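## Task

Place the entire chain bracelet in the back-left compartment, the bangle in the back-right, every ring in the front-right and every ear stud in the front-middle of the six-compartment jewelry box. Each item must rest lower than the divider tops. The hinge side counts as the back; left and right are judged standing at the front looking toward the hinge. The box must end up upright on the table.

## Robot and tools

ROBOT. Two arms, left_arm and right_arm, each with six revolute joints plus a parallel gripper. Joint order, always: waist, shoulder, elbow, wrist pitch, wrist yaw, wrist roll. Stated ranges (rad): waist -2.618..3.054, shoulder 0.000..3.142, elbow 0.000..3.142, wrist pitch -1.571..1.571, wrist yaw -1.571..1.571, wrist roll -2.094..2.094. True ends may differ from these by up to 0.059 rad either way; a request beyond the real end gets clipped there and the result then reports "joint sent to its limit". A call whose target exceeds a stated end by more than 0.059 rad (and is further out than the current angle) is rejected.

FRAMES. Scene frame: origin at table height midway between the nominal arm bases, +z up, +x out over the table, left_arm on the +y side (image left/right does not matter). Calibrated bases: left_arm at (+0.019, +0.328, +0.026) m, quat_wxyz (+1.000, 0, 0, -0.031); right_arm at (+0.041, -0.259, +0.023) m, quat_wxyz (+1.000, 0, 0, +0.028). Each arm reports its end_effector_position (m) and end_effector_quat_wxyz in its own base frame; fixed cameras and the table use the scene frame. Reported hand poses may be a few cm off, worse at full reach. The gripper's fingers point along its +z axis and close along its y axis; the reported position is between the pads, roughly 1 cm short of the tips.

ROW FORMAT. Every command row is 14 plain numbers, always both arms: left_arm's 6 joint angles then its opening, then right_arm's 6 angles then its opening. Angles are absolute joint targets in radians (same convention as the Joint positions line), not offsets. Opening is on a -1 (closed) to +1 (fully open) scale. To keep an arm or gripper unchanged, resend its current "Joint targets" angles and its present tool command; sending 0 as an opening is a real command.

TOOLS.
execute_actions(actions, cameras): actions is a list of actions; each action is a table of up to 15 rows, one row per 1/30 s control step; a short table repeats its final row to fill 15 steps. An empty list just returns the current state and images. cameras picks images: omitted, null or ["all"] gives all, [] none; an unknown name voids the call.
move(target, speed, blend, opening_speed, blocking, cameras): target is one 14-number row or a list of up to 15 such rows (waypoints), absolute joint angles. Joints interpolate together, so the hand follows a curve, with no collision avoidance against objects or the other arm. speed = peak rad/s of the joint with the longest travel, 0.01 to 2, default 0.5; one value or one per leg. blend (rad) rounds corners at intermediate waypoints; 0 stops at each. opening_speed (per second on the -1..+1 scale, at least 0.2) ramps the gripper commands. Gripper numbers of the first row are sent at the start; those of later rows are applied only after all arms come to rest at that row. Paths are at least 0.5 s; paths over 10 s do not reach their targets. blocking=false returns after about 0.5 s while the motion continues; a new move then takes over from the current point. The result adds a "move:" line: done, off_target (resting over 0.035 rad from target), moving, held or fault, plus limits=held if steps were withheld, and the worst joint error per arm. done does not mean no contact.
wait(seconds 0..10, cameras): let time pass with last commands held; a running move continues.
stop(cameras): brakes a running move; fast moves need room.
zoom_image(camera, region): closer view of the latest image of cam_high, cam_low, cam_left_wrist or cam_right_wrist; region [x0, y0, x1, y1] in pixels, top-left origin, at most 504x504.
finished_scene(scene): ends the current scene (give its integer number); irreversible. The goal must hold without the robot touching anything.

MOTION LIMITS. Per step each joint's target is kept within a lead of its measured angle: waist 0.202, shoulder 0.258, elbow 0.3, wrist pitch 0.573, wrist yaw and roll 0.522 rad. If targets would shift the hand over 200 mm, they are scaled back. Large moves therefore span several actions. Friction and gravity can leave joints short or past target; tiny changes may not register. "joint command not followed" means the clearance check altered some steps; it does not keep the grippers apart.

GRIPPING. grip_measured is the finger motor position on the -1..+1 scale. Pads meet near -0.94; each millimetre of object width adds about 0.0208. Readings may be up to about 0.02 too open. For firm hold on a rigid flat object, command about 0.24 below the reading for its width; small, round or soft items may need lower. Keep sending the closing number to hold; release with a number well above the width reading. The last Joint positions entry per arm is finger gap in metres (0.093 fully open, floored at zero). Squeeze is roughly 50-65 N per pad; a big sudden drop in command briefly squeezes harder.

RESULTS. Lines include Joint positions, Joint velocities ("within noise" when still), Joint targets, Tool commands, grip_measured, end-effector poses, joint torques (include gravity load, have offsets; joints 1-3 wrap at ±28 N m), and camera images. Images: cam_high, cam_low, cam_left_wrist, cam_right_wrist, each 896x504, with OpenCV-style calibration supplied; wrist camera images may lag during motion.

CAUTIONS. Motors heat when holding loads, stretched out, or pushing against something unreachable; MOTOR HOT appears at 75 °C, at 90 °C the arm folds and goes idle, at 100 °C it collapses. Avoid dropping items, releasing while moving, slamming, hard presses, and any collision between the arms (which can end the scene as failed). Nothing may end up off the table. Objects may occasionally be nudged or held parts tugged. Time passes while the operator composes replies.

Each tool is called after "Call:" in YAML: its name, and indented under it one key for each argument.

## Session

Call:
execute_actions:
  actions: []

Scene clock: 0.00 s.
left_arm: end_effector_position=(+0.0412, +0.3577, +0.2539) grip_measured=+1.000 end_effector_quat_wxyz=(+0.251, -0.461, +0.833, +0.176) | right_arm: end_effector_position=(+0.4969, +0.1004, +0.3422) grip_measured=+1.000 end_effector_quat_wxyz=(+0.726, +0.125, +0.626, -0.256)
Joint positions: left_arm=[1.578 1.454 1.524 -1.069 0.263 0.489 0.093] | right_arm=[0.481 1.846 1.276 0.915 0.99 -0.433 0.093]
Joint velocities: within noise
Joint torques (N m): no reading
Motor temperatures (°C): left_arm=[28 35 32 37 26 28 27] | right_arm=[30 36 35 35 29 26 27]
Heat: left arm: 37 °C; right arm: 36 °C.
Joint targets: left_arm=[1.578 1.446 1.535 -1.064 0.263 0.489] | right_arm=[0.481 1.837 1.283 0.914 0.990 -0.433]
Tool commands: left_gripper/opening=+1.0 right_gripper/opening=+1.0

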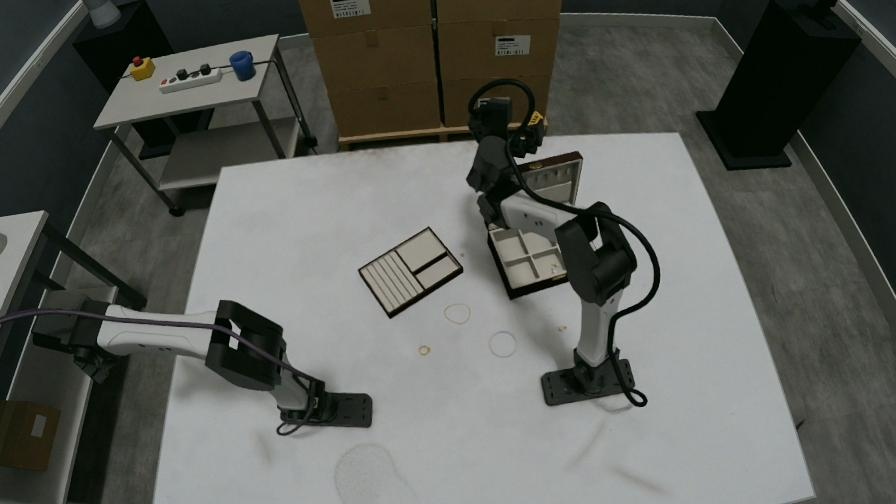

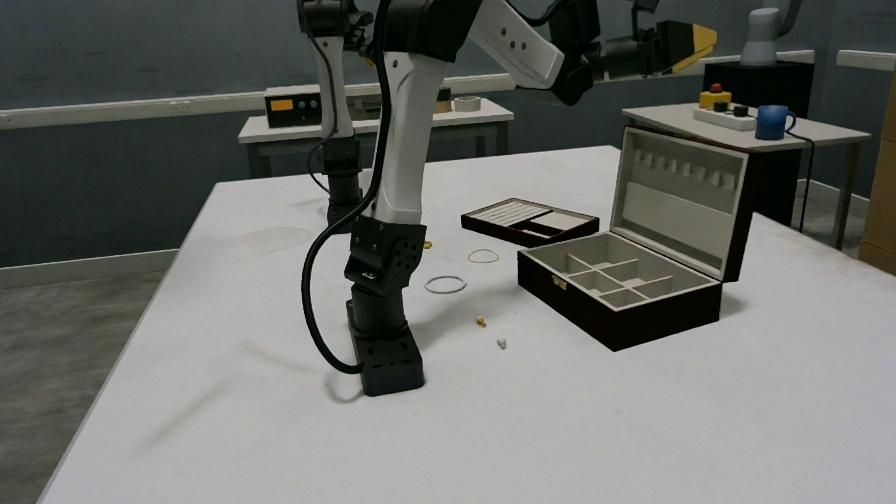

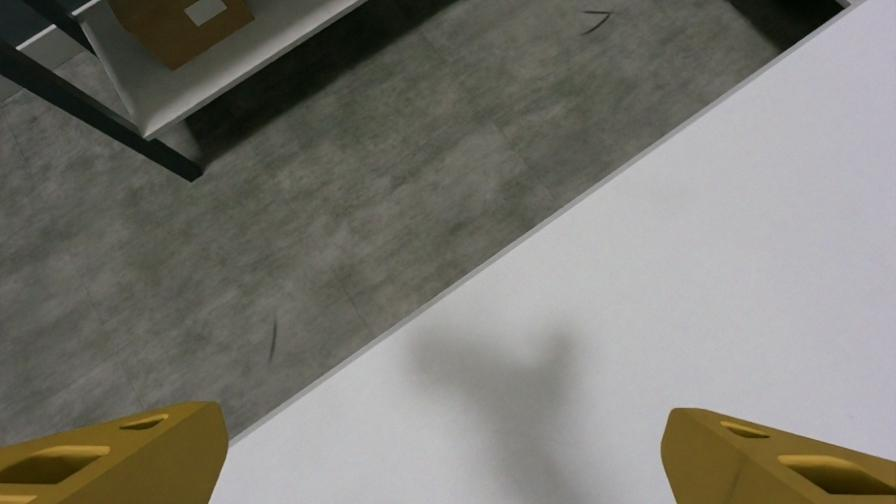

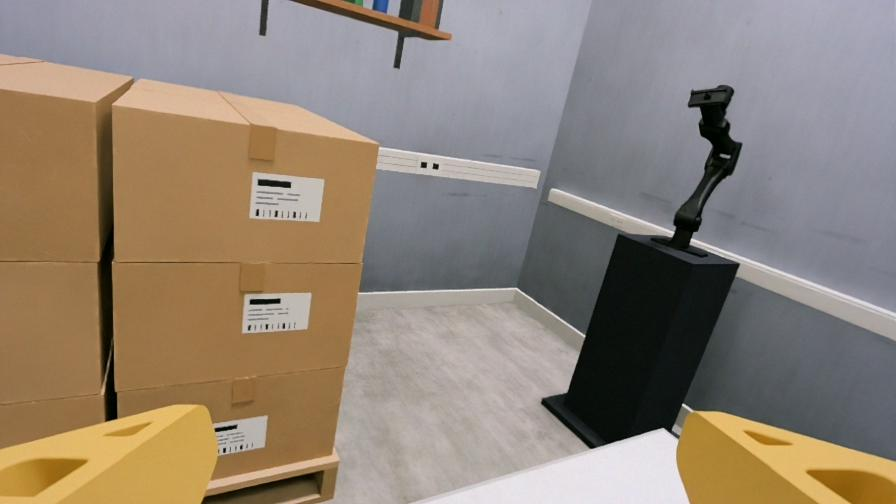

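Call:
zoom_image:
  camera: "cam_high"
  region: [340, 210, 620, 400]

Call:
zoom_image:
  camera: "cam_low"
  region: [400, 180, 760, 382]

Scaled by 1.800 from the camera's 896x504 image, which has a finer 1280x720 frame.

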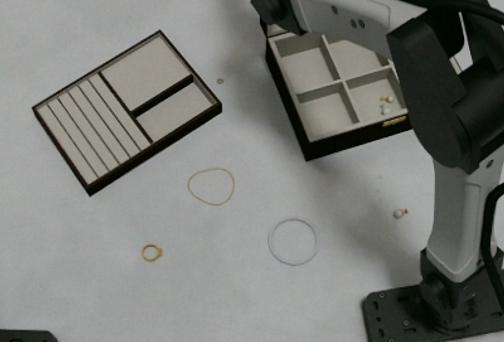

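Scaled by 1.400 from the camera's 896x504 image, which has a finer 1280x720 frame.

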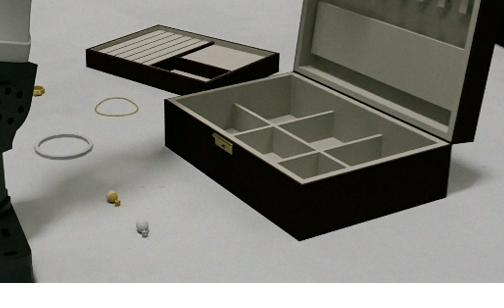

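Call:
move:
  target: [1.2,1.2,1.2,-1.45,0,0,1,-1.1,1.2,1.2,-1.45,0,0,1]
  speed: 1.2

Scene clock: 72.03 s.
left_arm: end_effector_position=(+0.0744, +0.1886, +0.1786) grip_measured=+1.000 end_effector_quat_wxyz=(+0.054, -0.563, +0.824, +0.029) | right_arm: end_effector_position=(+0.0923, -0.1828, +0.1798) grip_measured=+1.000 end_effector_quat_wxyz=(+0.055, +0.514, +0.855, -0.040)
Joint positions: left_arm=[1.208 1.214 1.208 -1.442 0.015 0.008 0.093] | right_arm=[-1.095 1.21 1.208 -1.433 0.01 -0.013 0.093]
Joint velocities: within noise
Joint torques (N m): left_arm=[-0.81 -3.88 4.79 0.53 -0.11 -0.08] | right_arm=[0.03 -4.38 5.79 0.45 -0.08 0.15]
Motor temperatures (°C): left_arm=[28 38 35 38 26 28 27] | right_arm=[30 53 41 38 28 26 27]
Heat: left arm: 38 °C; right arm: 53 °C.
Joint targets: left_arm=[1.200 1.200 1.200 -1.450 0.000 0.000] | right_arm=[-1.100 1.200 1.200 -1.450 0.000 0.000]
move: done
camera_calibration:
cam_left_wrist: T_world_to_cam=[[0.935568, -0.352851, 0.0144405, -0.00557678], [-0.34325, -0.898976, 0.272068, 0.18854], [-0.083018, -0.259495, -0.96217, 0.307776], [0, 0, 0, 1]] pos_world=[0.0954847, 0.247391, 0.244918]
cam_right_wrist: T_world_to_cam=[[-0.879991, -0.474985, 0.00224258, -0.00668021], [-0.451113, 0.837225, 0.309115, 0.178359], [-0.148702, 0.271007, -0.951022, 0.31069], [0, 0, 0, 1]] pos_world=[0.120782, -0.236698, 0.240354]

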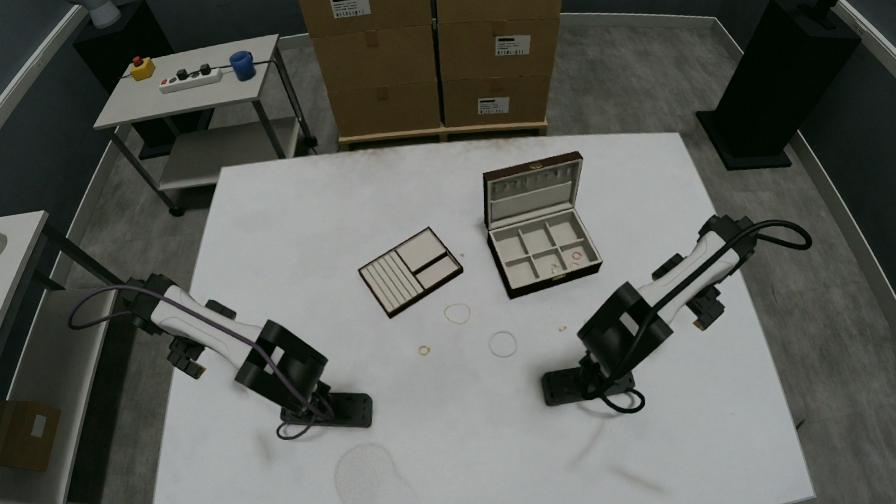

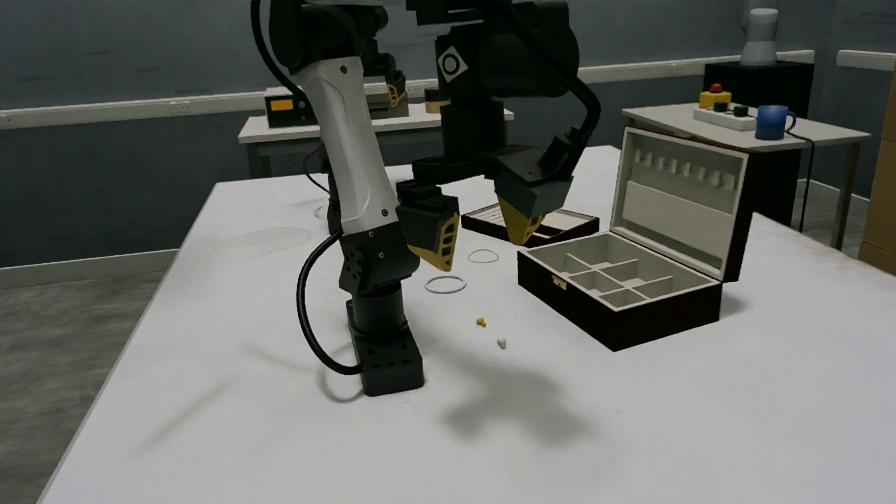

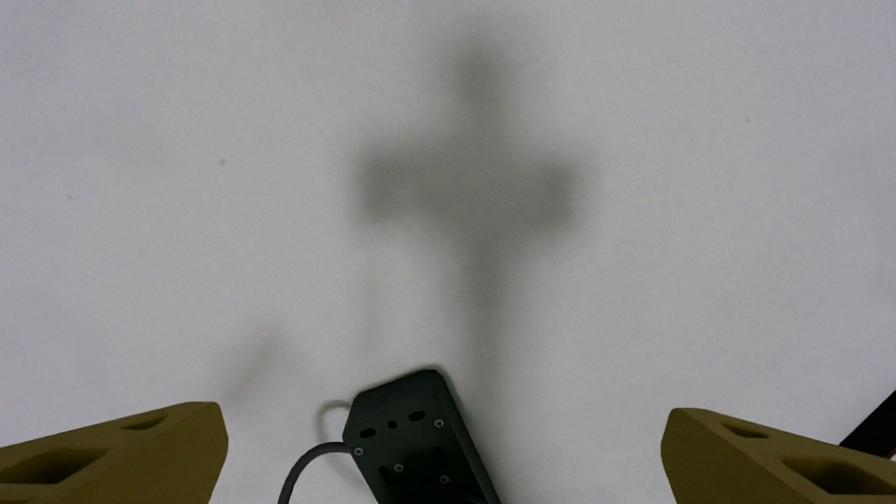

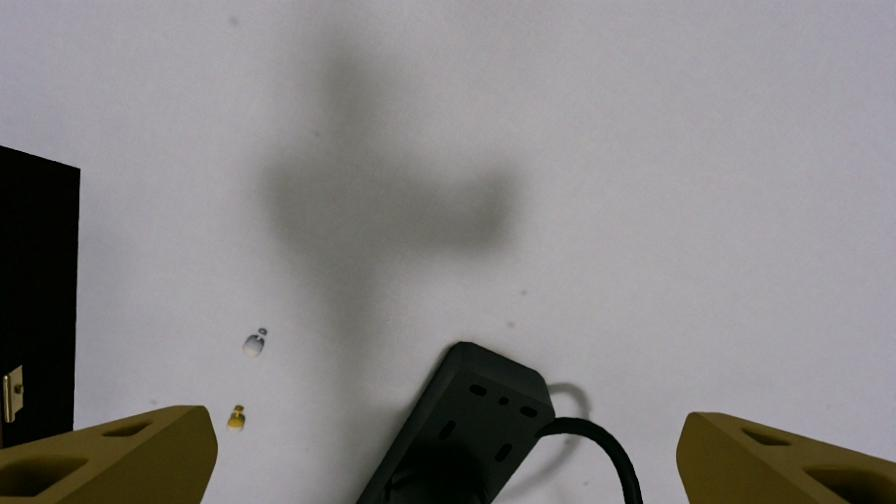

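Call:
zoom_image:
  camera: "cam_high"
  region: [470, 140, 630, 350]

Call:
zoom_image:
  camera: "cam_high"
  region: [340, 210, 540, 380]

Call:
zoom_image:
  camera: "cam_right_wrist"
  region: [180, 280, 340, 440]

Scaled by 2.400 from the camera's 896x504 image, which has a finer 1280x720 frame.

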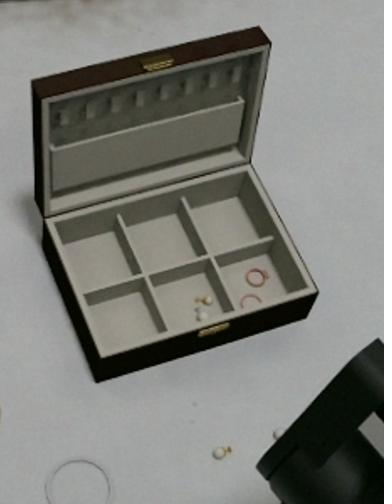

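Scaled by 2.520 from the camera's 896x504 image, which has a finer 1280x720 frame.

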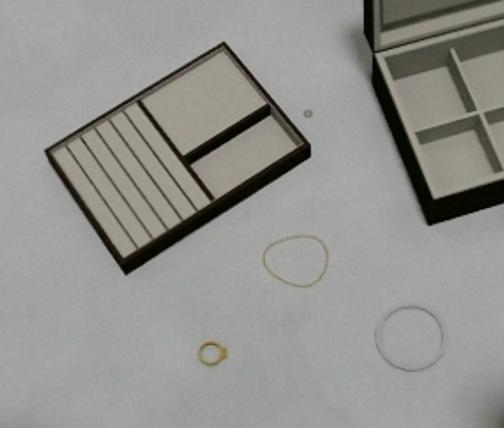

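Scaled by 3.150 from the camera's 896x504 image, which has a finer 1280x720 frame.

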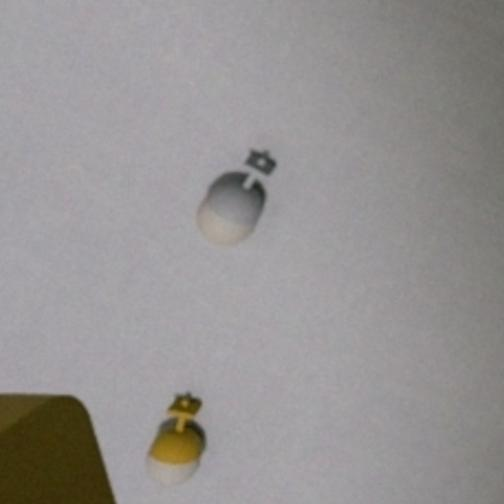

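Call:
move:
  target: [1.2,1.2,1.2,-1.45,0,0,1,0.058,1.114,0.802,-1.259,0,1.25,0.2]
  speed: 0.8

Scene clock: 170.97 s.
left_arm: end_effector_position=(+0.0741, +0.1882, +0.1785) grip_measured=+1.000 end_effector_quat_wxyz=(+0.053, -0.563, +0.824, +0.028) | right_arm: end_effector_position=(+0.1526, +0.0076, +0.0903) grip_measured=+0.202 end_effector_quat_wxyz=(-0.007, +0.558, +0.830, -0.007)
Joint positions: left_arm=[1.208 1.214 1.207 -1.444 0.014 0.007 0.093] | right_arm=[0.053 1.126 0.81 -1.275 0.003 1.237 0.055]
Joint velocities: within noise
Joint torques (N m): left_arm=[-0.81 -3.88 4.82 0.54 -0.11 -0.05] | right_arm=[0.91 -3.54 5.61 0.43 0.05 0.16]
Motor temperatures (°C): left_arm=[27 37 35 35 26 27 27] | right_arm=[30 39 40 33 27 26 27]
Heat: left arm: 37 °C; right arm: 40 °C.
Joint targets: left_arm=[1.200 1.200 1.200 -1.450 0.000 0.000] | right_arm=[0.058 1.114 0.802 -1.259 0.000 1.250]
move: done
camera_calibration:
cam_left_wrist: T_world_to_cam=[[0.935888, -0.35203, 0.013768, -0.00550287], [-0.342094, -0.898745, 0.274281, 0.187551], [-0.0841813, -0.261406, -0.961551, 0.307814], [0, 0, 0, 1]] pos_world=[0.0952222, 0.247088, 0.244613]
cam_right_wrist: T_world_to_cam=[[-0.923471, -0.38353, 0.0102995, 0.142237], [-0.34058, 0.831825, 0.43826, 0.045409], [-0.176653, 0.401213, -0.898789, 0.181518], [0, 0, 0, 1]] pos_world=[0.178883, -0.0560477, 0.141781]

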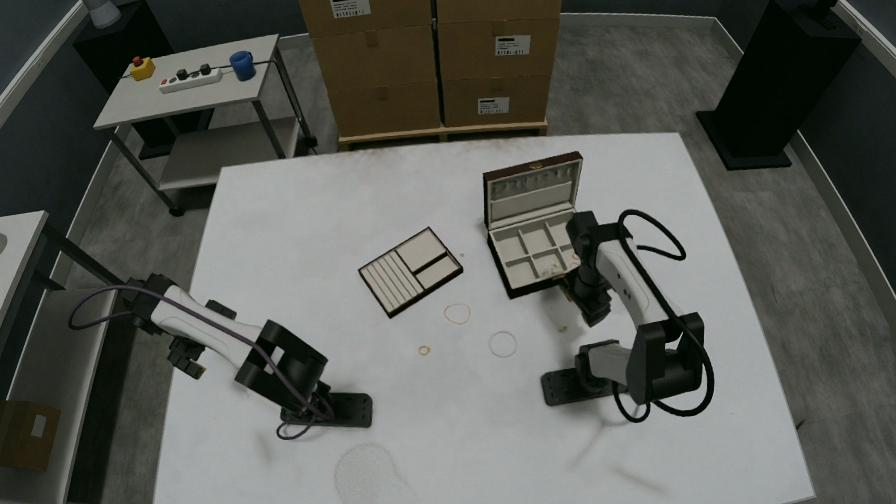

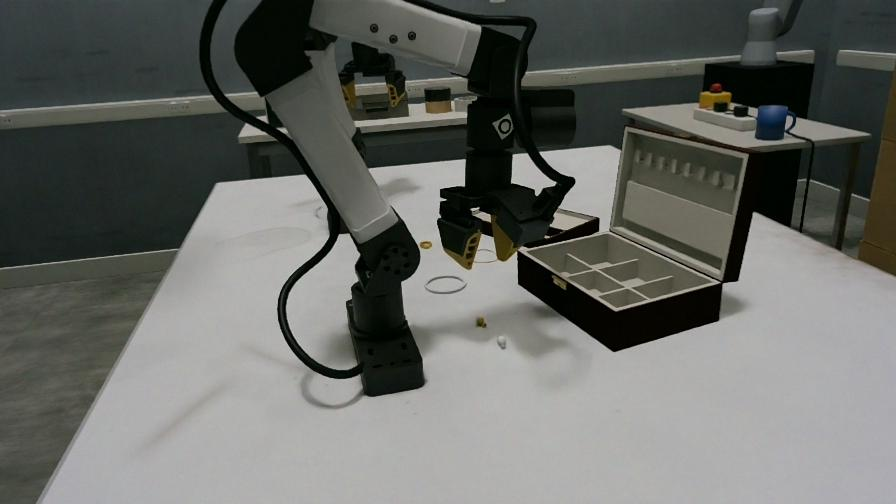

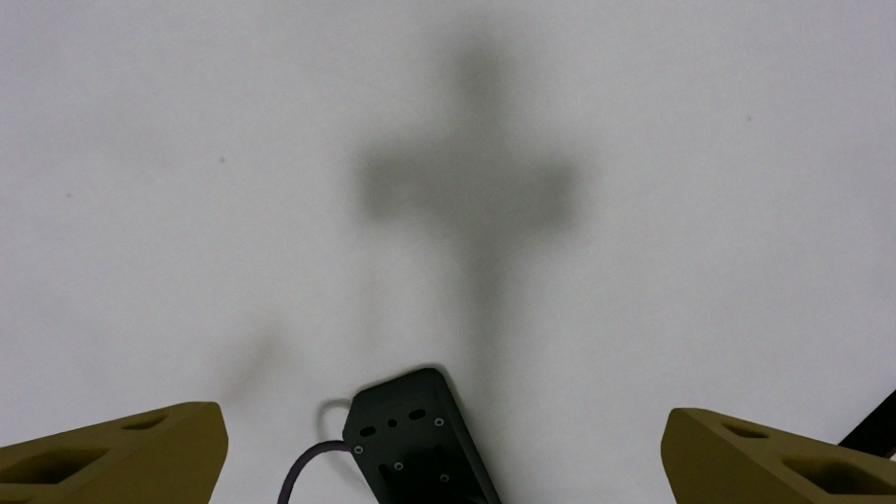

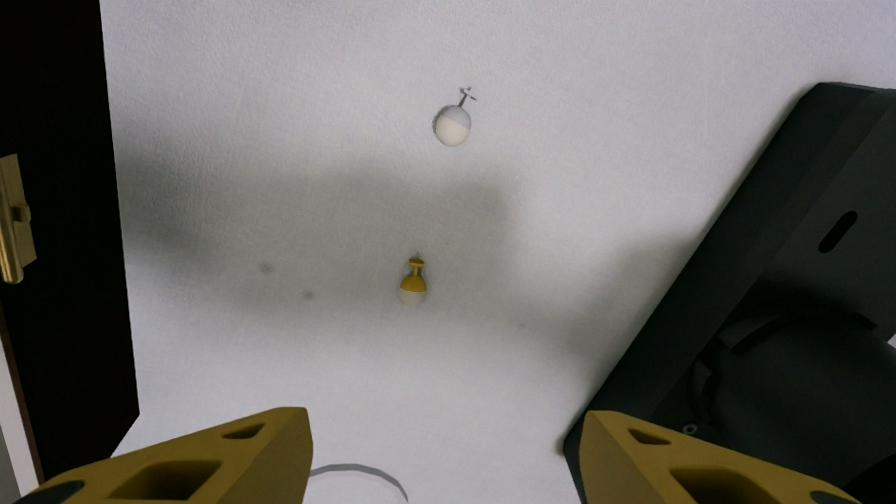

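Call:
move:
  target: [1.2,1.2,1.2,-1.45,0,0,1,0.222,1.161,0.668,-1.077,0,1.42,0]
  speed: 0.6
  cameras: ["cam_right_wrist"]

Scene clock: 200.27 s.
left_arm: end_effector_position=(+0.0741, +0.1882, +0.1785) grip_measured=+1.000 end_effector_quat_wxyz=(+0.053, -0.563, +0.824, +0.028) | right_arm: end_effector_position=(+0.1539, +0.0335, +0.0526) grip_measured=+0.002 end_effector_quat_wxyz=(+0.000, +0.560, +0.828, -0.002)
Joint positions: left_arm=[1.208 1.214 1.207 -1.444 0.014 0.007 0.093] | right_arm=[0.217 1.155 0.675 -1.094 0.002 1.407 0.045]
Joint velocities: within noise
Joint torques (N m): left_arm=[-0.81 -3.88 4.82 0.54 -0.11 -0.05] | right_arm=[0.92 -1.96 5.57 0.47 0.07 0.17]
Motor temperatures (°C): left_arm=[27 37 35 35 26 27 27] | right_arm=[30 38 40 33 27 26 27]
Heat: left arm: 37 °C; right arm: 40 °C.
Joint targets: left_arm=[1.200 1.200 1.200 -1.450 0.000 0.000] | right_arm=[0.222 1.161 0.668 -1.077 0.000 1.420]
move: done
camera_calibration:
cam_right_wrist: T_world_to_cam=[[-0.92583, -0.377886, -0.0063658, 0.154794], [-0.343157, 0.833449, 0.433135, 0.0413884], [-0.15837, 0.403194, -0.901307, 0.134671], [0, 0, 0, 1]] pos_world=[0.178843, -0.0302993, 0.104438]
Images, in order (width x height): cam_right_wrist 896x504.

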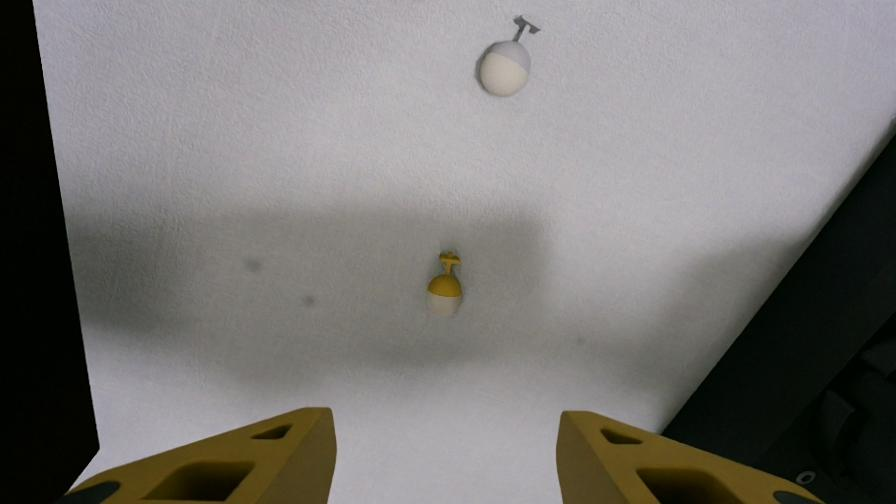

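Call:
move:
  target: [1.2,1.2,1.2,-1.45,0,0,1,0.251,1.29,0.486,-0.767,0,1.44,-0.2]
  speed: 0.4
  cameras: ["cam_right_wrist","cam_low"]

Scene clock: 215.37 s.
left_arm: end_effector_position=(+0.0741, +0.1882, +0.1785) grip_measured=+1.000 end_effector_quat_wxyz=(+0.053, -0.563, +0.824, +0.028) | right_arm: end_effector_position=(+0.1477, +0.0364, -0.0058) grip_measured=-0.198 end_effector_quat_wxyz=(-0.010, +0.557, +0.830, -0.013)
Joint positions: left_arm=[1.208 1.214 1.207 -1.444 0.014 0.007 0.093] | right_arm=[0.244 1.279 0.498 -0.823 0.002 1.427 0.036]
Joint velocities: within noise
Joint torques (N m): left_arm=[-0.8 -3.88 4.82 0.54 -0.11 -0.05] | right_arm=[1.06 -1.91 4.3 0.8 0.06 0.15]
Motor temperatures (°C): left_arm=[27 37 35 35 26 27 27] | right_arm=[30 37 40 32 27 26 27]
Heat: left arm: 37 °C; right arm: 40 °C.
Joint targets: left_arm=[1.200 1.200 1.200 -1.450 0.000 0.000] | right_arm=[0.251 1.290 0.486 -0.767 0.000 1.440]
move: off_target (right_arm); right_arm: the wrist pitch is farthest, 0.056 rad from its target
camera_calibration:
cam_right_wrist: T_world_to_cam=[[-0.922818, -0.384525, 0.0233928, 0.149738], [-0.336493, 0.834134, 0.437027, 0.0611858], [-0.18756, 0.395425, -0.899144, 0.0845268], [0, 0, 0, 1]] pos_world=[0.174623, -0.0268832, 0.0457592]
Images, in order (width x height): cam_low 896x504, cam_right_wrist 896x504.

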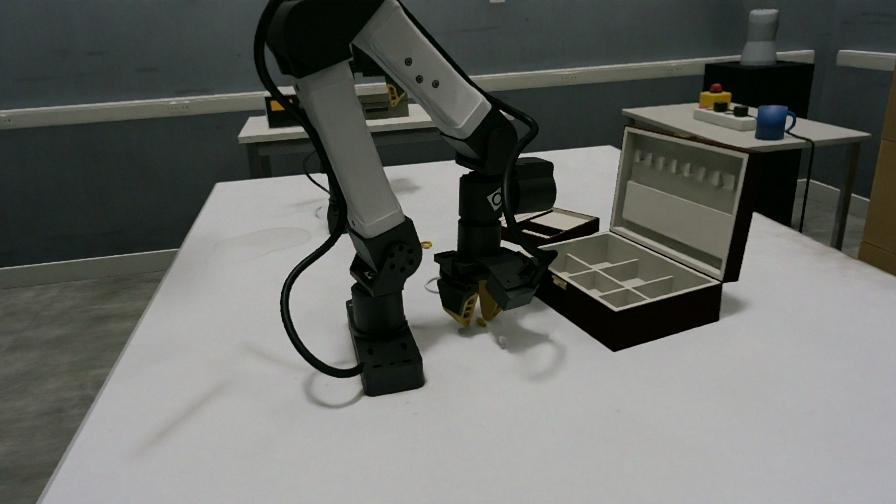

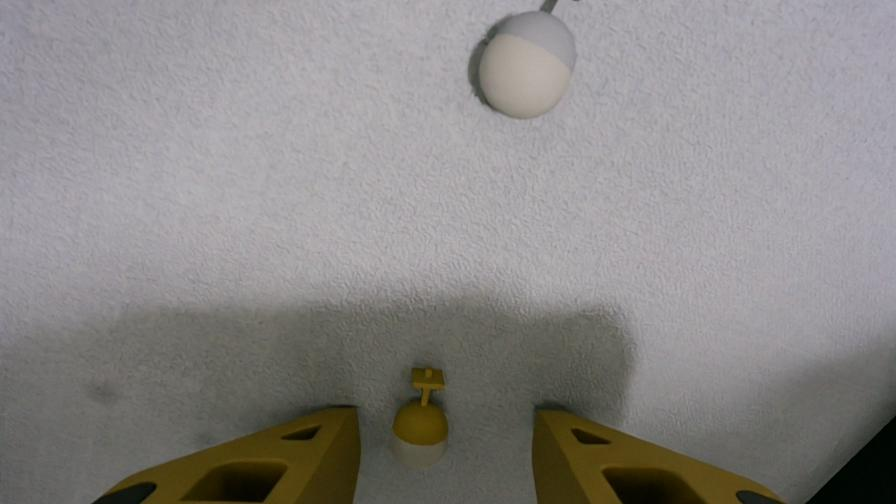

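Call:
move:
  target: [1.2,1.2,1.2,-1.45,0,0,1,0.256,1.294,0.463,-0.715,0,1.44,-0.2]
  speed: 0.3
  cameras: ["cam_right_wrist"]

Scene clock: 234.13 s.
left_arm: end_effector_position=(+0.0741, +0.1882, +0.1785) grip_measured=+1.000 end_effector_quat_wxyz=(+0.053, -0.563, +0.824, +0.028) | right_arm: end_effector_position=(+0.1475, +0.0371, -0.0062) grip_measured=-0.199 end_effector_quat_wxyz=(-0.010, +0.556, +0.831, -0.013)
Joint positions: left_arm=[1.208 1.214 1.207 -1.444 0.014 0.007 0.093] | right_arm=[0.249 1.279 0.496 -0.821 0.002 1.428 0.036]
Joint velocities: within noise
Joint torques (N m): left_arm=[-0.81 -3.86 4.82 0.54 -0.11 -0.05] | right_arm=[1.07 -1.55 2.25 1.32 0.07 0.18]
Motor temperatures (°C): left_arm=[27 36 35 34 26 27 27] | right_arm=[30 37 38 32 27 26 27]
Heat: left arm: 36 °C; right arm: 38 °C.
Joint targets: left_arm=[1.200 1.200 1.200 -1.450 0.000 0.000] | right_arm=[0.256 1.294 0.463 -0.715 0.000 1.440]
move: off_target (right_arm); right_arm: the wrist pitch is farthest, 0.106 rad from its target
camera_calibration:
cam_right_wrist: T_world_to_cam=[[-0.921362, -0.388046, 0.0226406, 0.149748], [-0.34, 0.832773, 0.436908, 0.0612777], [-0.188395, 0.394853, -0.899221, 0.0840688], [0, 0, 0, 1]] pos_world=[0.174645, -0.026116, 0.0454332]
Images, in order (width x height): cam_right_wrist 896x504.

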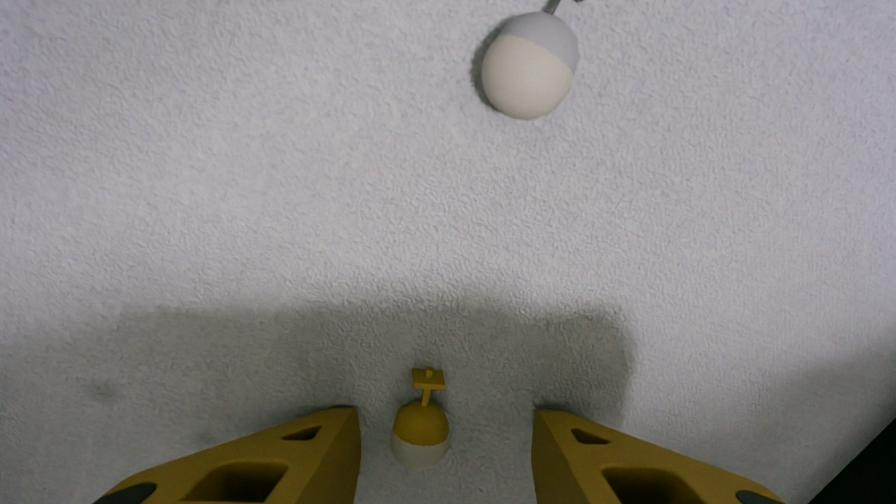

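Call:
move:
  target: [1.2,1.2,1.2,-1.45,0,0,1,0.266,1.259,0.499,-0.811,0,1.44,-0.2]
  speed: 0.3
  cameras: ["cam_right_wrist"]

Scene clock: 247.03 s.
left_arm: end_effector_position=(+0.0741, +0.1882, +0.1785) grip_measured=+1.000 end_effector_quat_wxyz=(+0.053, -0.563, +0.824, +0.028) | right_arm: end_effector_position=(+0.1478, +0.0383, -0.0052) grip_measured=-0.199 end_effector_quat_wxyz=(-0.007, +0.552, +0.834, -0.012)
Joint positions: left_arm=[1.208 1.214 1.207 -1.444 0.014 0.007 0.093] | right_arm=[0.26 1.272 0.496 -0.822 0.005 1.429 0.036]
Joint velocities: within noise
Joint torques (N m): left_arm=[-0.81 -3.88 4.81 0.54 -0.11 -0.05] | right_arm=[1.02 -4.16 5.68 0.34 0.04 0.18]
Motor temperatures (°C): left_arm=[27 36 35 34 26 27 27] | right_arm=[30 37 38 33 27 26 27]
Heat: left arm: 36 °C; right arm: 38 °C.
Joint targets: left_arm=[1.200 1.200 1.200 -1.450 0.000 0.000] | right_arm=[0.266 1.259 0.499 -0.811 0.000 1.440]
move: done
camera_calibration:
cam_right_wrist: T_world_to_cam=[[-0.917558, -0.39722, 0.0174379, 0.150201], [-0.351072, 0.829987, 0.43344, 0.0616217], [-0.186644, 0.391585, -0.901014, 0.0842948], [0, 0, 0, 1]] pos_world=[0.175185, -0.024491, 0.0466223]
Images, in order (width x height): cam_right_wrist 896x504.

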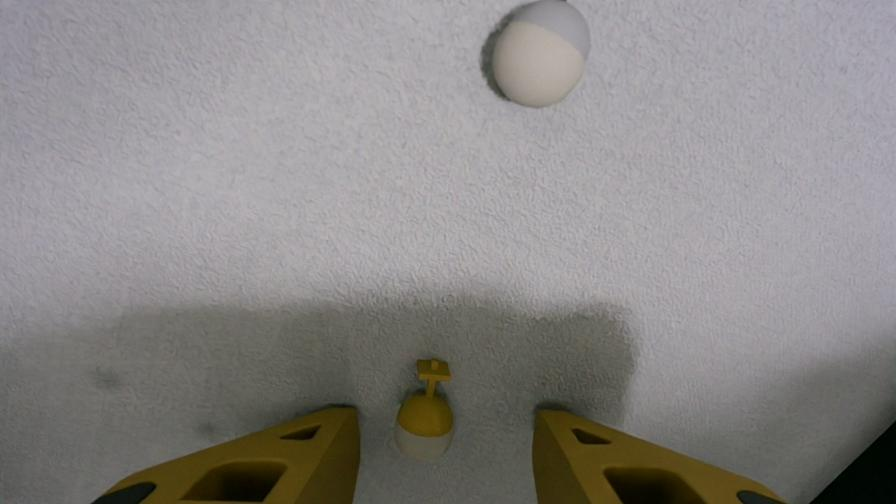

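Call:
move:
  target: [1.2,1.2,1.2,-1.45,0,0,1,0.266,1.259,0.499,-0.811,0,1.44,-1]
  opening_speed: 0.8
  cameras: ["cam_right_wrist"]

Scene clock: 256.80 s.
left_arm: end_effector_position=(+0.0741, +0.1881, +0.1785) grip_measured=+1.000 end_effector_quat_wxyz=(+0.053, -0.563, +0.824, +0.028) | right_arm: end_effector_position=(+0.1478, +0.0383, -0.0052) grip_measured=-0.875 end_effector_quat_wxyz=(-0.007, +0.552, +0.834, -0.012)
Joint positions: left_arm=[1.208 1.214 1.207 -1.444 0.014 0.007 0.093] | right_arm=[0.26 1.272 0.496 -0.822 0.005 1.429 0.003]
Joint velocities: within noise
Joint torques (N m): left_arm=[-0.81 -3.88 4.81 0.54 -0.11 -0.05] | right_arm=[1.01 -4.15 5.7 0.34 0.04 0.18]
Motor temperatures (°C): left_arm=[27 36 35 34 26 27 27] | right_arm=[30 37 38 32 27 26 27]
Heat: left arm: 36 °C; right arm: 38 °C.
Joint targets: left_arm=[1.200 1.200 1.200 -1.450 0.000 0.000] | right_arm=[0.266 1.259 0.499 -0.811 0.000 1.440]
move: done
camera_calibration:
cam_right_wrist: T_world_to_cam=[[-0.917558, -0.39722, 0.0174379, 0.150201], [-0.351072, 0.829987, 0.43344, 0.0616217], [-0.186644, 0.391585, -0.901014, 0.0842948], [0, 0, 0, 1]] pos_world=[0.175185, -0.024491, 0.0466223]
Images, in order (width x height): cam_right_wrist 896x504.

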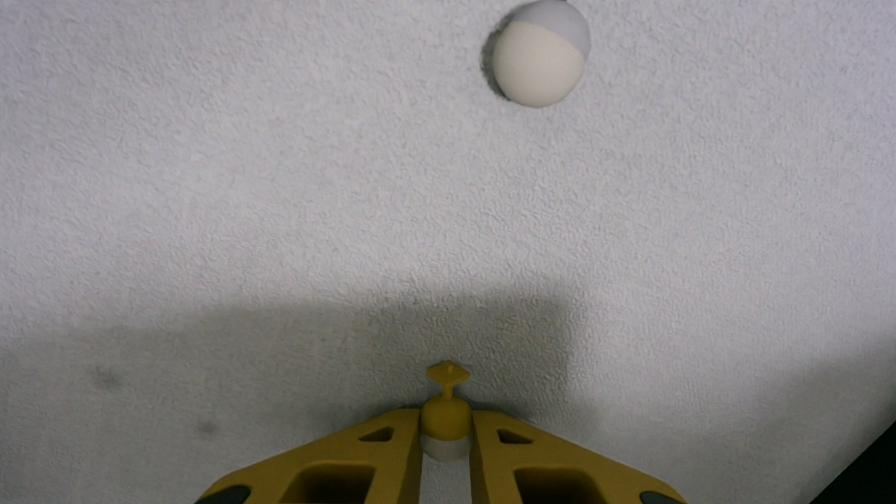

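Call:
move:
  target:
    - [1.2,1.2,1.2,-1.45,0,0,1,0.266,1.131,0.772,-1.212,0,1.44,-1]
    - [1.2,1.2,1.2,-1.45,0,0,1,0.08,1.5625,1.342,-1.35,0,0,-1]
  speed: 0.8
  blend: 0.1

Scene clock: 275.27 s.
left_arm: end_effector_position=(+0.0741, +0.1881, +0.1785) grip_measured=+1.000 end_effector_quat_wxyz=(+0.053, -0.563, +0.824, +0.028) | right_arm: end_effector_position=(+0.2679, +0.0221, +0.1375) grip_measured=-0.892 end_effector_quat_wxyz=(+0.004, -0.036, +0.999, -0.002)
Joint positions: left_arm=[1.208 1.214 1.207 -1.444 0.014 0.007 0.093] | right_arm=[0.085 1.551 1.321 -1.333 0.005 0.013 0.002]
Joint velocities: within noise
Joint torques (N m): left_arm=[-0.8 -3.86 4.81 0.54 -0.11 -0.06] | right_arm=[0.05 -5.76 8.46 0.19 -0.03 -0.05]
Motor temperatures (°C): left_arm=[27 36 35 34 26 27 27] | right_arm=[30 37 38 32 27 26 28]
Heat: left arm: 36 °C; right arm: 38 °C.
Joint targets: left_arm=[1.200 1.200 1.200 -1.450 0.000 0.000] | right_arm=[0.080 1.563 1.342 -1.350 0.000 0.000]
move: done
camera_calibration:
cam_left_wrist: T_world_to_cam=[[0.935889, -0.352025, 0.0137667, -0.00550323], [-0.342056, -0.898647, 0.274648, 0.187379], [-0.0843116, -0.261749, -0.961446, 0.307833], [0, 0, 0, 1]] pos_world=[0.0951986, 0.247026, 0.244578]
cam_right_wrist: T_world_to_cam=[[0.0789642, -0.996863, -0.00535344, 0.000901167], [-0.900813, -0.0736539, 0.427915, 0.223427], [-0.426967, -0.0289675, -0.903803, 0.315787], [0, 0, 0, 1]] pos_world=[0.336025, 0.0265022, 0.189806]

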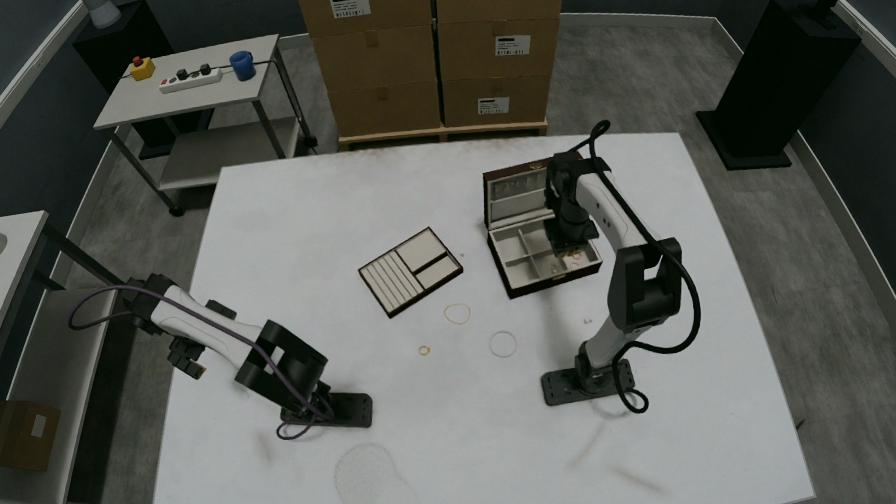

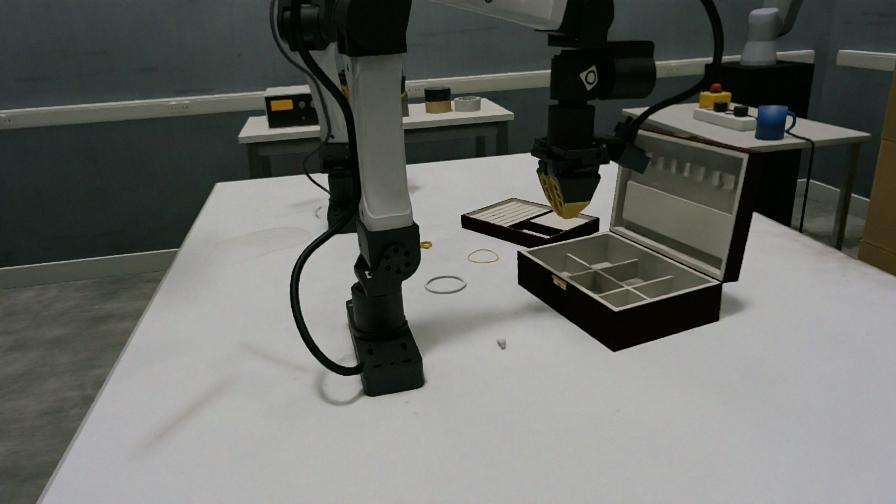

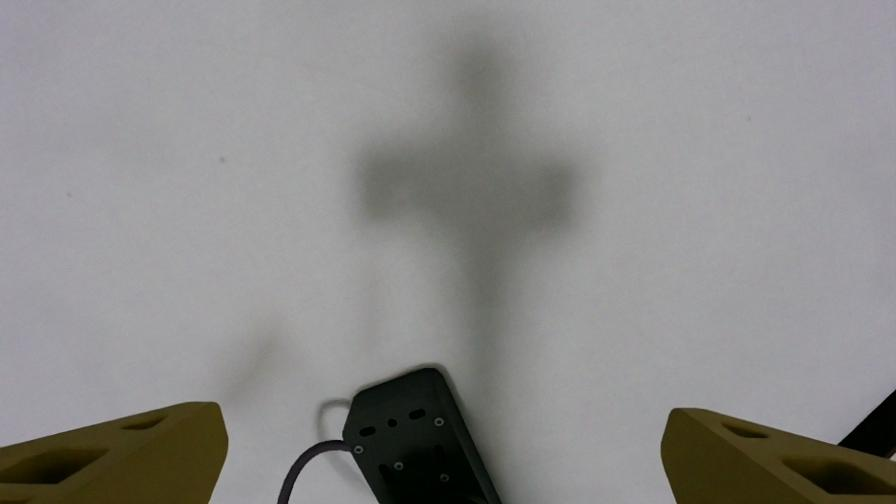

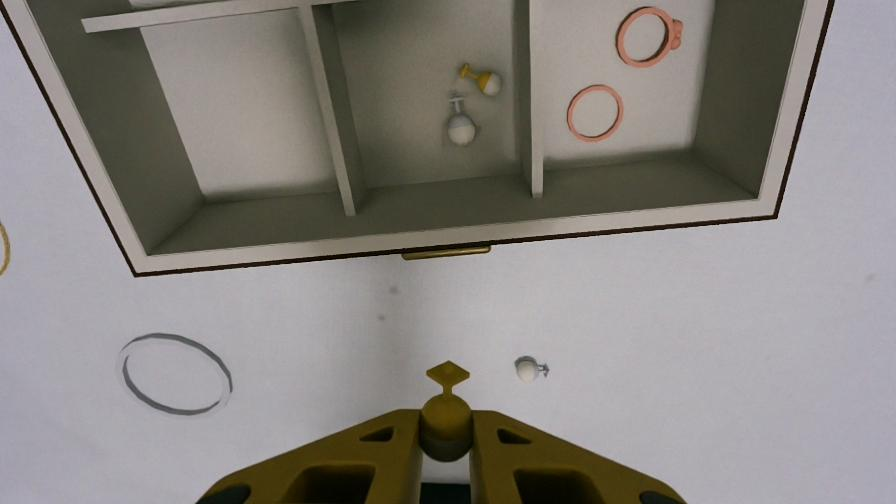

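Call:
move:
  target:
    - [1.2,1.2,1.2,-1.45,0,0,1,0.103,1.69,1.278,-1.159,0,0,-1]
    - [1.2,1.2,1.2,-1.45,0,0,1,0.103,1.764,1.094,-0.901,0,0,-1]
  speed: 0.6
  blend: 0.05
  cameras: ["cam_right_wrist","cam_low"]

Scene clock: 295.00 s.
left_arm: end_effector_position=(+0.0741, +0.1881, +0.1785) grip_measured=+1.000 end_effector_quat_wxyz=(+0.053, -0.563, +0.824, +0.028) | right_arm: end_effector_position=(+0.2979, +0.0282, +0.0296) grip_measured=-0.892 end_effector_quat_wxyz=(+0.000, -0.043, +0.999, -0.002)
Joint positions: left_arm=[1.208 1.214 1.207 -1.444 0.014 0.007 0.093] | right_arm=[0.097 1.754 1.101 -0.918 0.005 0.012 0.002]
Joint velocities: within noise
Joint torques (N m): left_arm=[-0.81 -3.88 4.82 0.54 -0.11 -0.05] | right_arm=[0.96 -7.41 5.22 0.51 -0.02 -0.07]
Motor temperatures (°C): left_arm=[27 36 35 34 26 27 27] | right_arm=[30 38 40 31 27 26 28]
Heat: left arm: 36 °C; right arm: 40 °C.
Joint targets: left_arm=[1.200 1.200 1.200 -1.450 0.000 0.000] | right_arm=[0.103 1.764 1.094 -0.901 0.000 0.000]
move: done
camera_calibration:
cam_right_wrist: T_world_to_cam=[[0.0922301, -0.995724, -0.00530858, 0.0000701976], [-0.896801, -0.0853817, 0.434118, 0.29603], [-0.432714, -0.0352779, -0.900841, 0.232997], [0, 0, 0, 1]] pos_world=[0.366295, 0.0335651, 0.0813818]
Images, in order (width x height): cam_low 896x504, cam_right_wrist 896x504.

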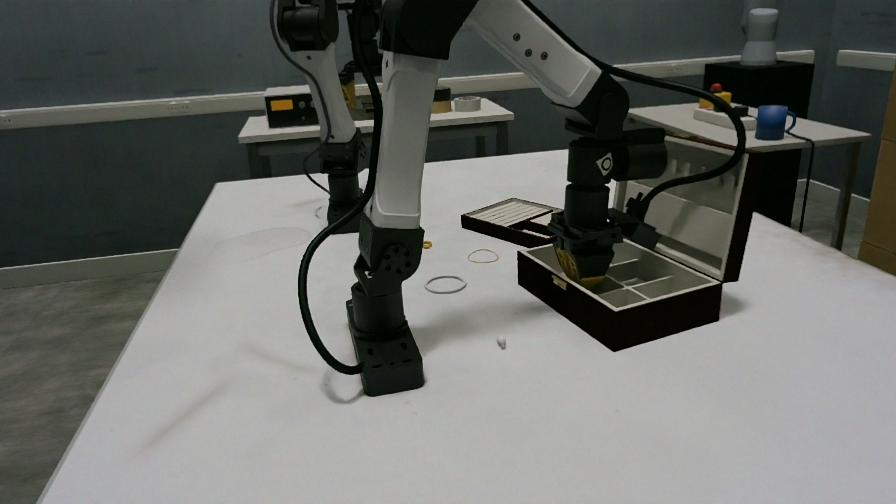

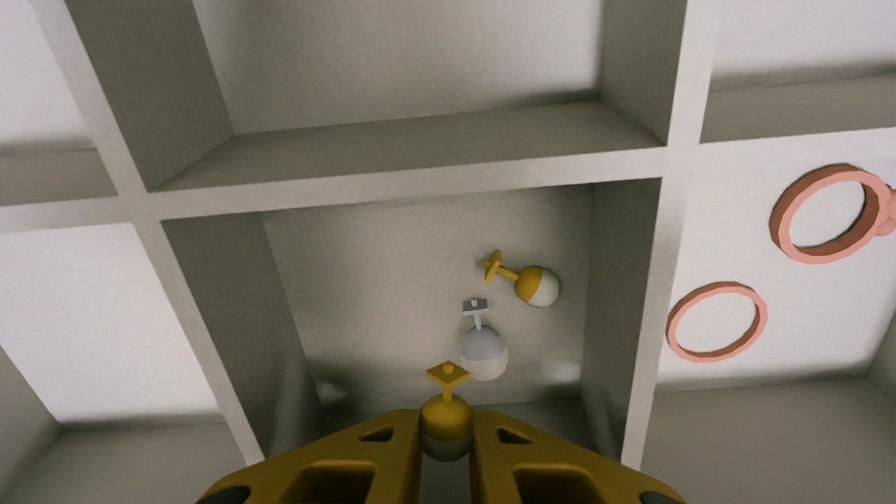

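Call:
move:
  target:
    - [1.2,1.2,1.2,-1.45,0,0,1,0.125,1.786,1.036,-0.820,0,0,-1]
  speed: 0.3
  cameras: ["cam_right_wrist"]

Call:
move:
  target:
    - [1.2,1.2,1.2,-1.45,0,0,1,0.125,1.786,1.036,-0.820,0,0,-0.45]
  opening_speed: 0.7
  cameras: ["cam_right_wrist"]

Scene clock: 305.93 s.
left_arm: end_effector_position=(+0.0741, +0.1881, +0.1785) grip_measured=+1.000 end_effector_quat_wxyz=(+0.053, -0.563, +0.824, +0.028) | right_arm: end_effector_position=(+0.2962, +0.0348, +0.0119) grip_measured=-0.892 end_effector_quat_wxyz=(+0.005, -0.054, +0.998, -0.002)
Joint positions: left_arm=[1.208 1.214 1.207 -1.444 0.014 0.007 0.093] | right_arm=[0.12 1.772 1.045 -0.834 0.005 0.011 0.002]
Joint velocities: within noise
Joint torques (N m): left_arm=[-0.81 -3.88 4.82 0.54 -0.11 -0.05] | right_arm=[0.95 -6.99 4.83 0.52 0.01 -0.06]
Motor temperatures (°C): left_arm=[27 36 35 34 26 27 27] | right_arm=[30 38 40 31 27 26 28]
Heat: left arm: 36 °C; right arm: 40 °C.
Joint targets: left_arm=[1.200 1.200 1.200 -1.450 0.000 0.000] | right_arm=[0.125 1.786 1.036 -0.820 0.000 0.000]
move: done
camera_calibration:
cam_right_wrist: T_world_to_cam=[[0.115426, -0.993302, -0.00534878, -0.000271701], [-0.898801, -0.106734, 0.425165, 0.304137], [-0.422888, -0.0442676, -0.9051, 0.213976], [0, 0, 0, 1]] pos_world=[0.363878, 0.0416641, 0.0643604]
Images, in order (width x height): cam_right_wrist 896x504.

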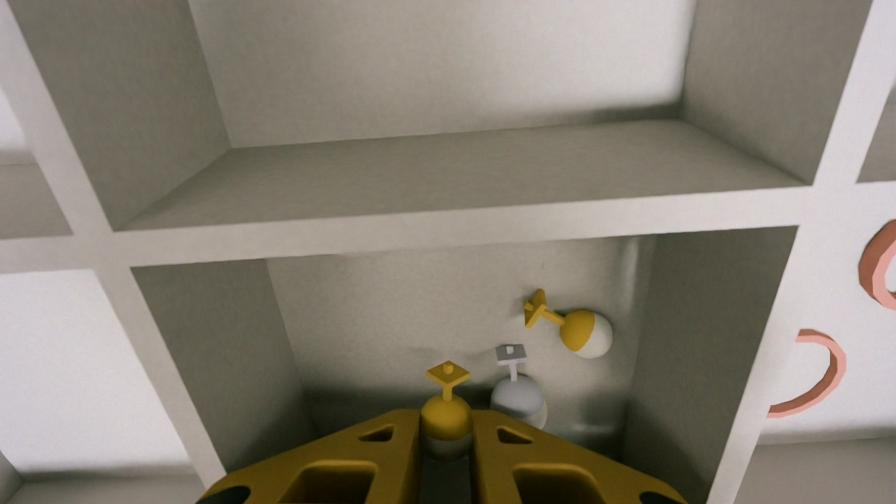

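Scene clock: 306.93 s.
left_arm: end_effector_position=(+0.0741, +0.1881, +0.1785) grip_measured=+1.000 end_effector_quat_wxyz=(+0.053, -0.563, +0.824, +0.028) | right_arm: end_effector_position=(+0.2966, +0.0293, +0.0119) grip_measured=-0.453 end_effector_quat_wxyz=(+0.006, -0.056, +0.998, -0.018)
Joint positions: left_arm=[1.208 1.214 1.207 -1.444 0.014 0.007 0.093] | right_arm=[0.119 1.772 1.045 -0.834 0.036 0.007 0.023]
Joint velocities: within noise
Joint torques (N m): left_arm=[-0.8 -3.88 4.81 0.54 -0.11 -0.06] | right_arm=[1.05 -6.98 4.89 0.53 -0.31 0]
Motor temperatures (°C): left_arm=[27 36 35 34 26 27 27] | right_arm=[30 38 40 31 27 26 28]
Heat: left arm: 36 °C; right arm: 40 °C.
Joint targets: left_arm=[1.200 1.200 1.200 -1.450 0.000 0.000] | right_arm=[0.125 1.786 1.036 -0.820 0.000 0.000]
move: off_target (right_arm); right_arm: the wrist yaw is farthest, 0.036 rad from its target
camera_calibration:
cam_right_wrist: T_world_to_cam=[[0.118116, -0.99267, 0.0255905, -0.00700045], [-0.89973, -0.0960822, 0.42574, 0.303878], [-0.42016, -0.0733114, -0.904484, 0.213963], [0, 0, 0, 1]] pos_world=[0.364134, 0.0379341, 0.064332]
Images, in order (width x height): cam_right_wrist 896x504.

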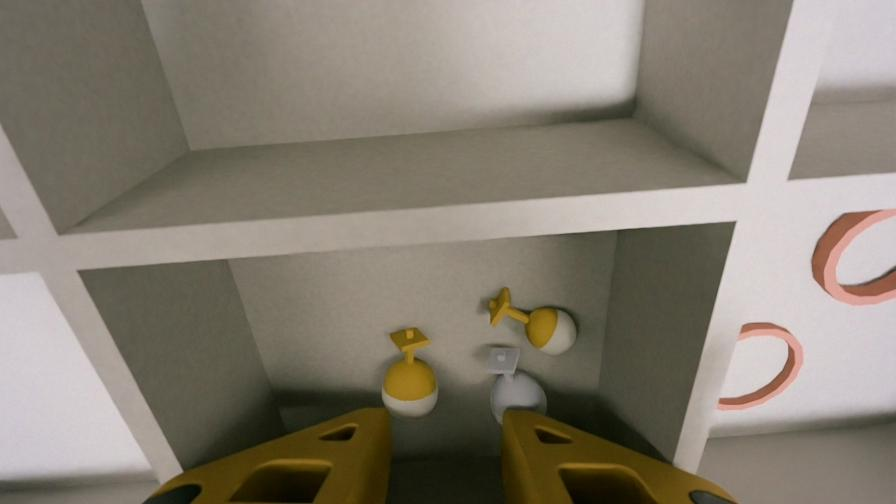

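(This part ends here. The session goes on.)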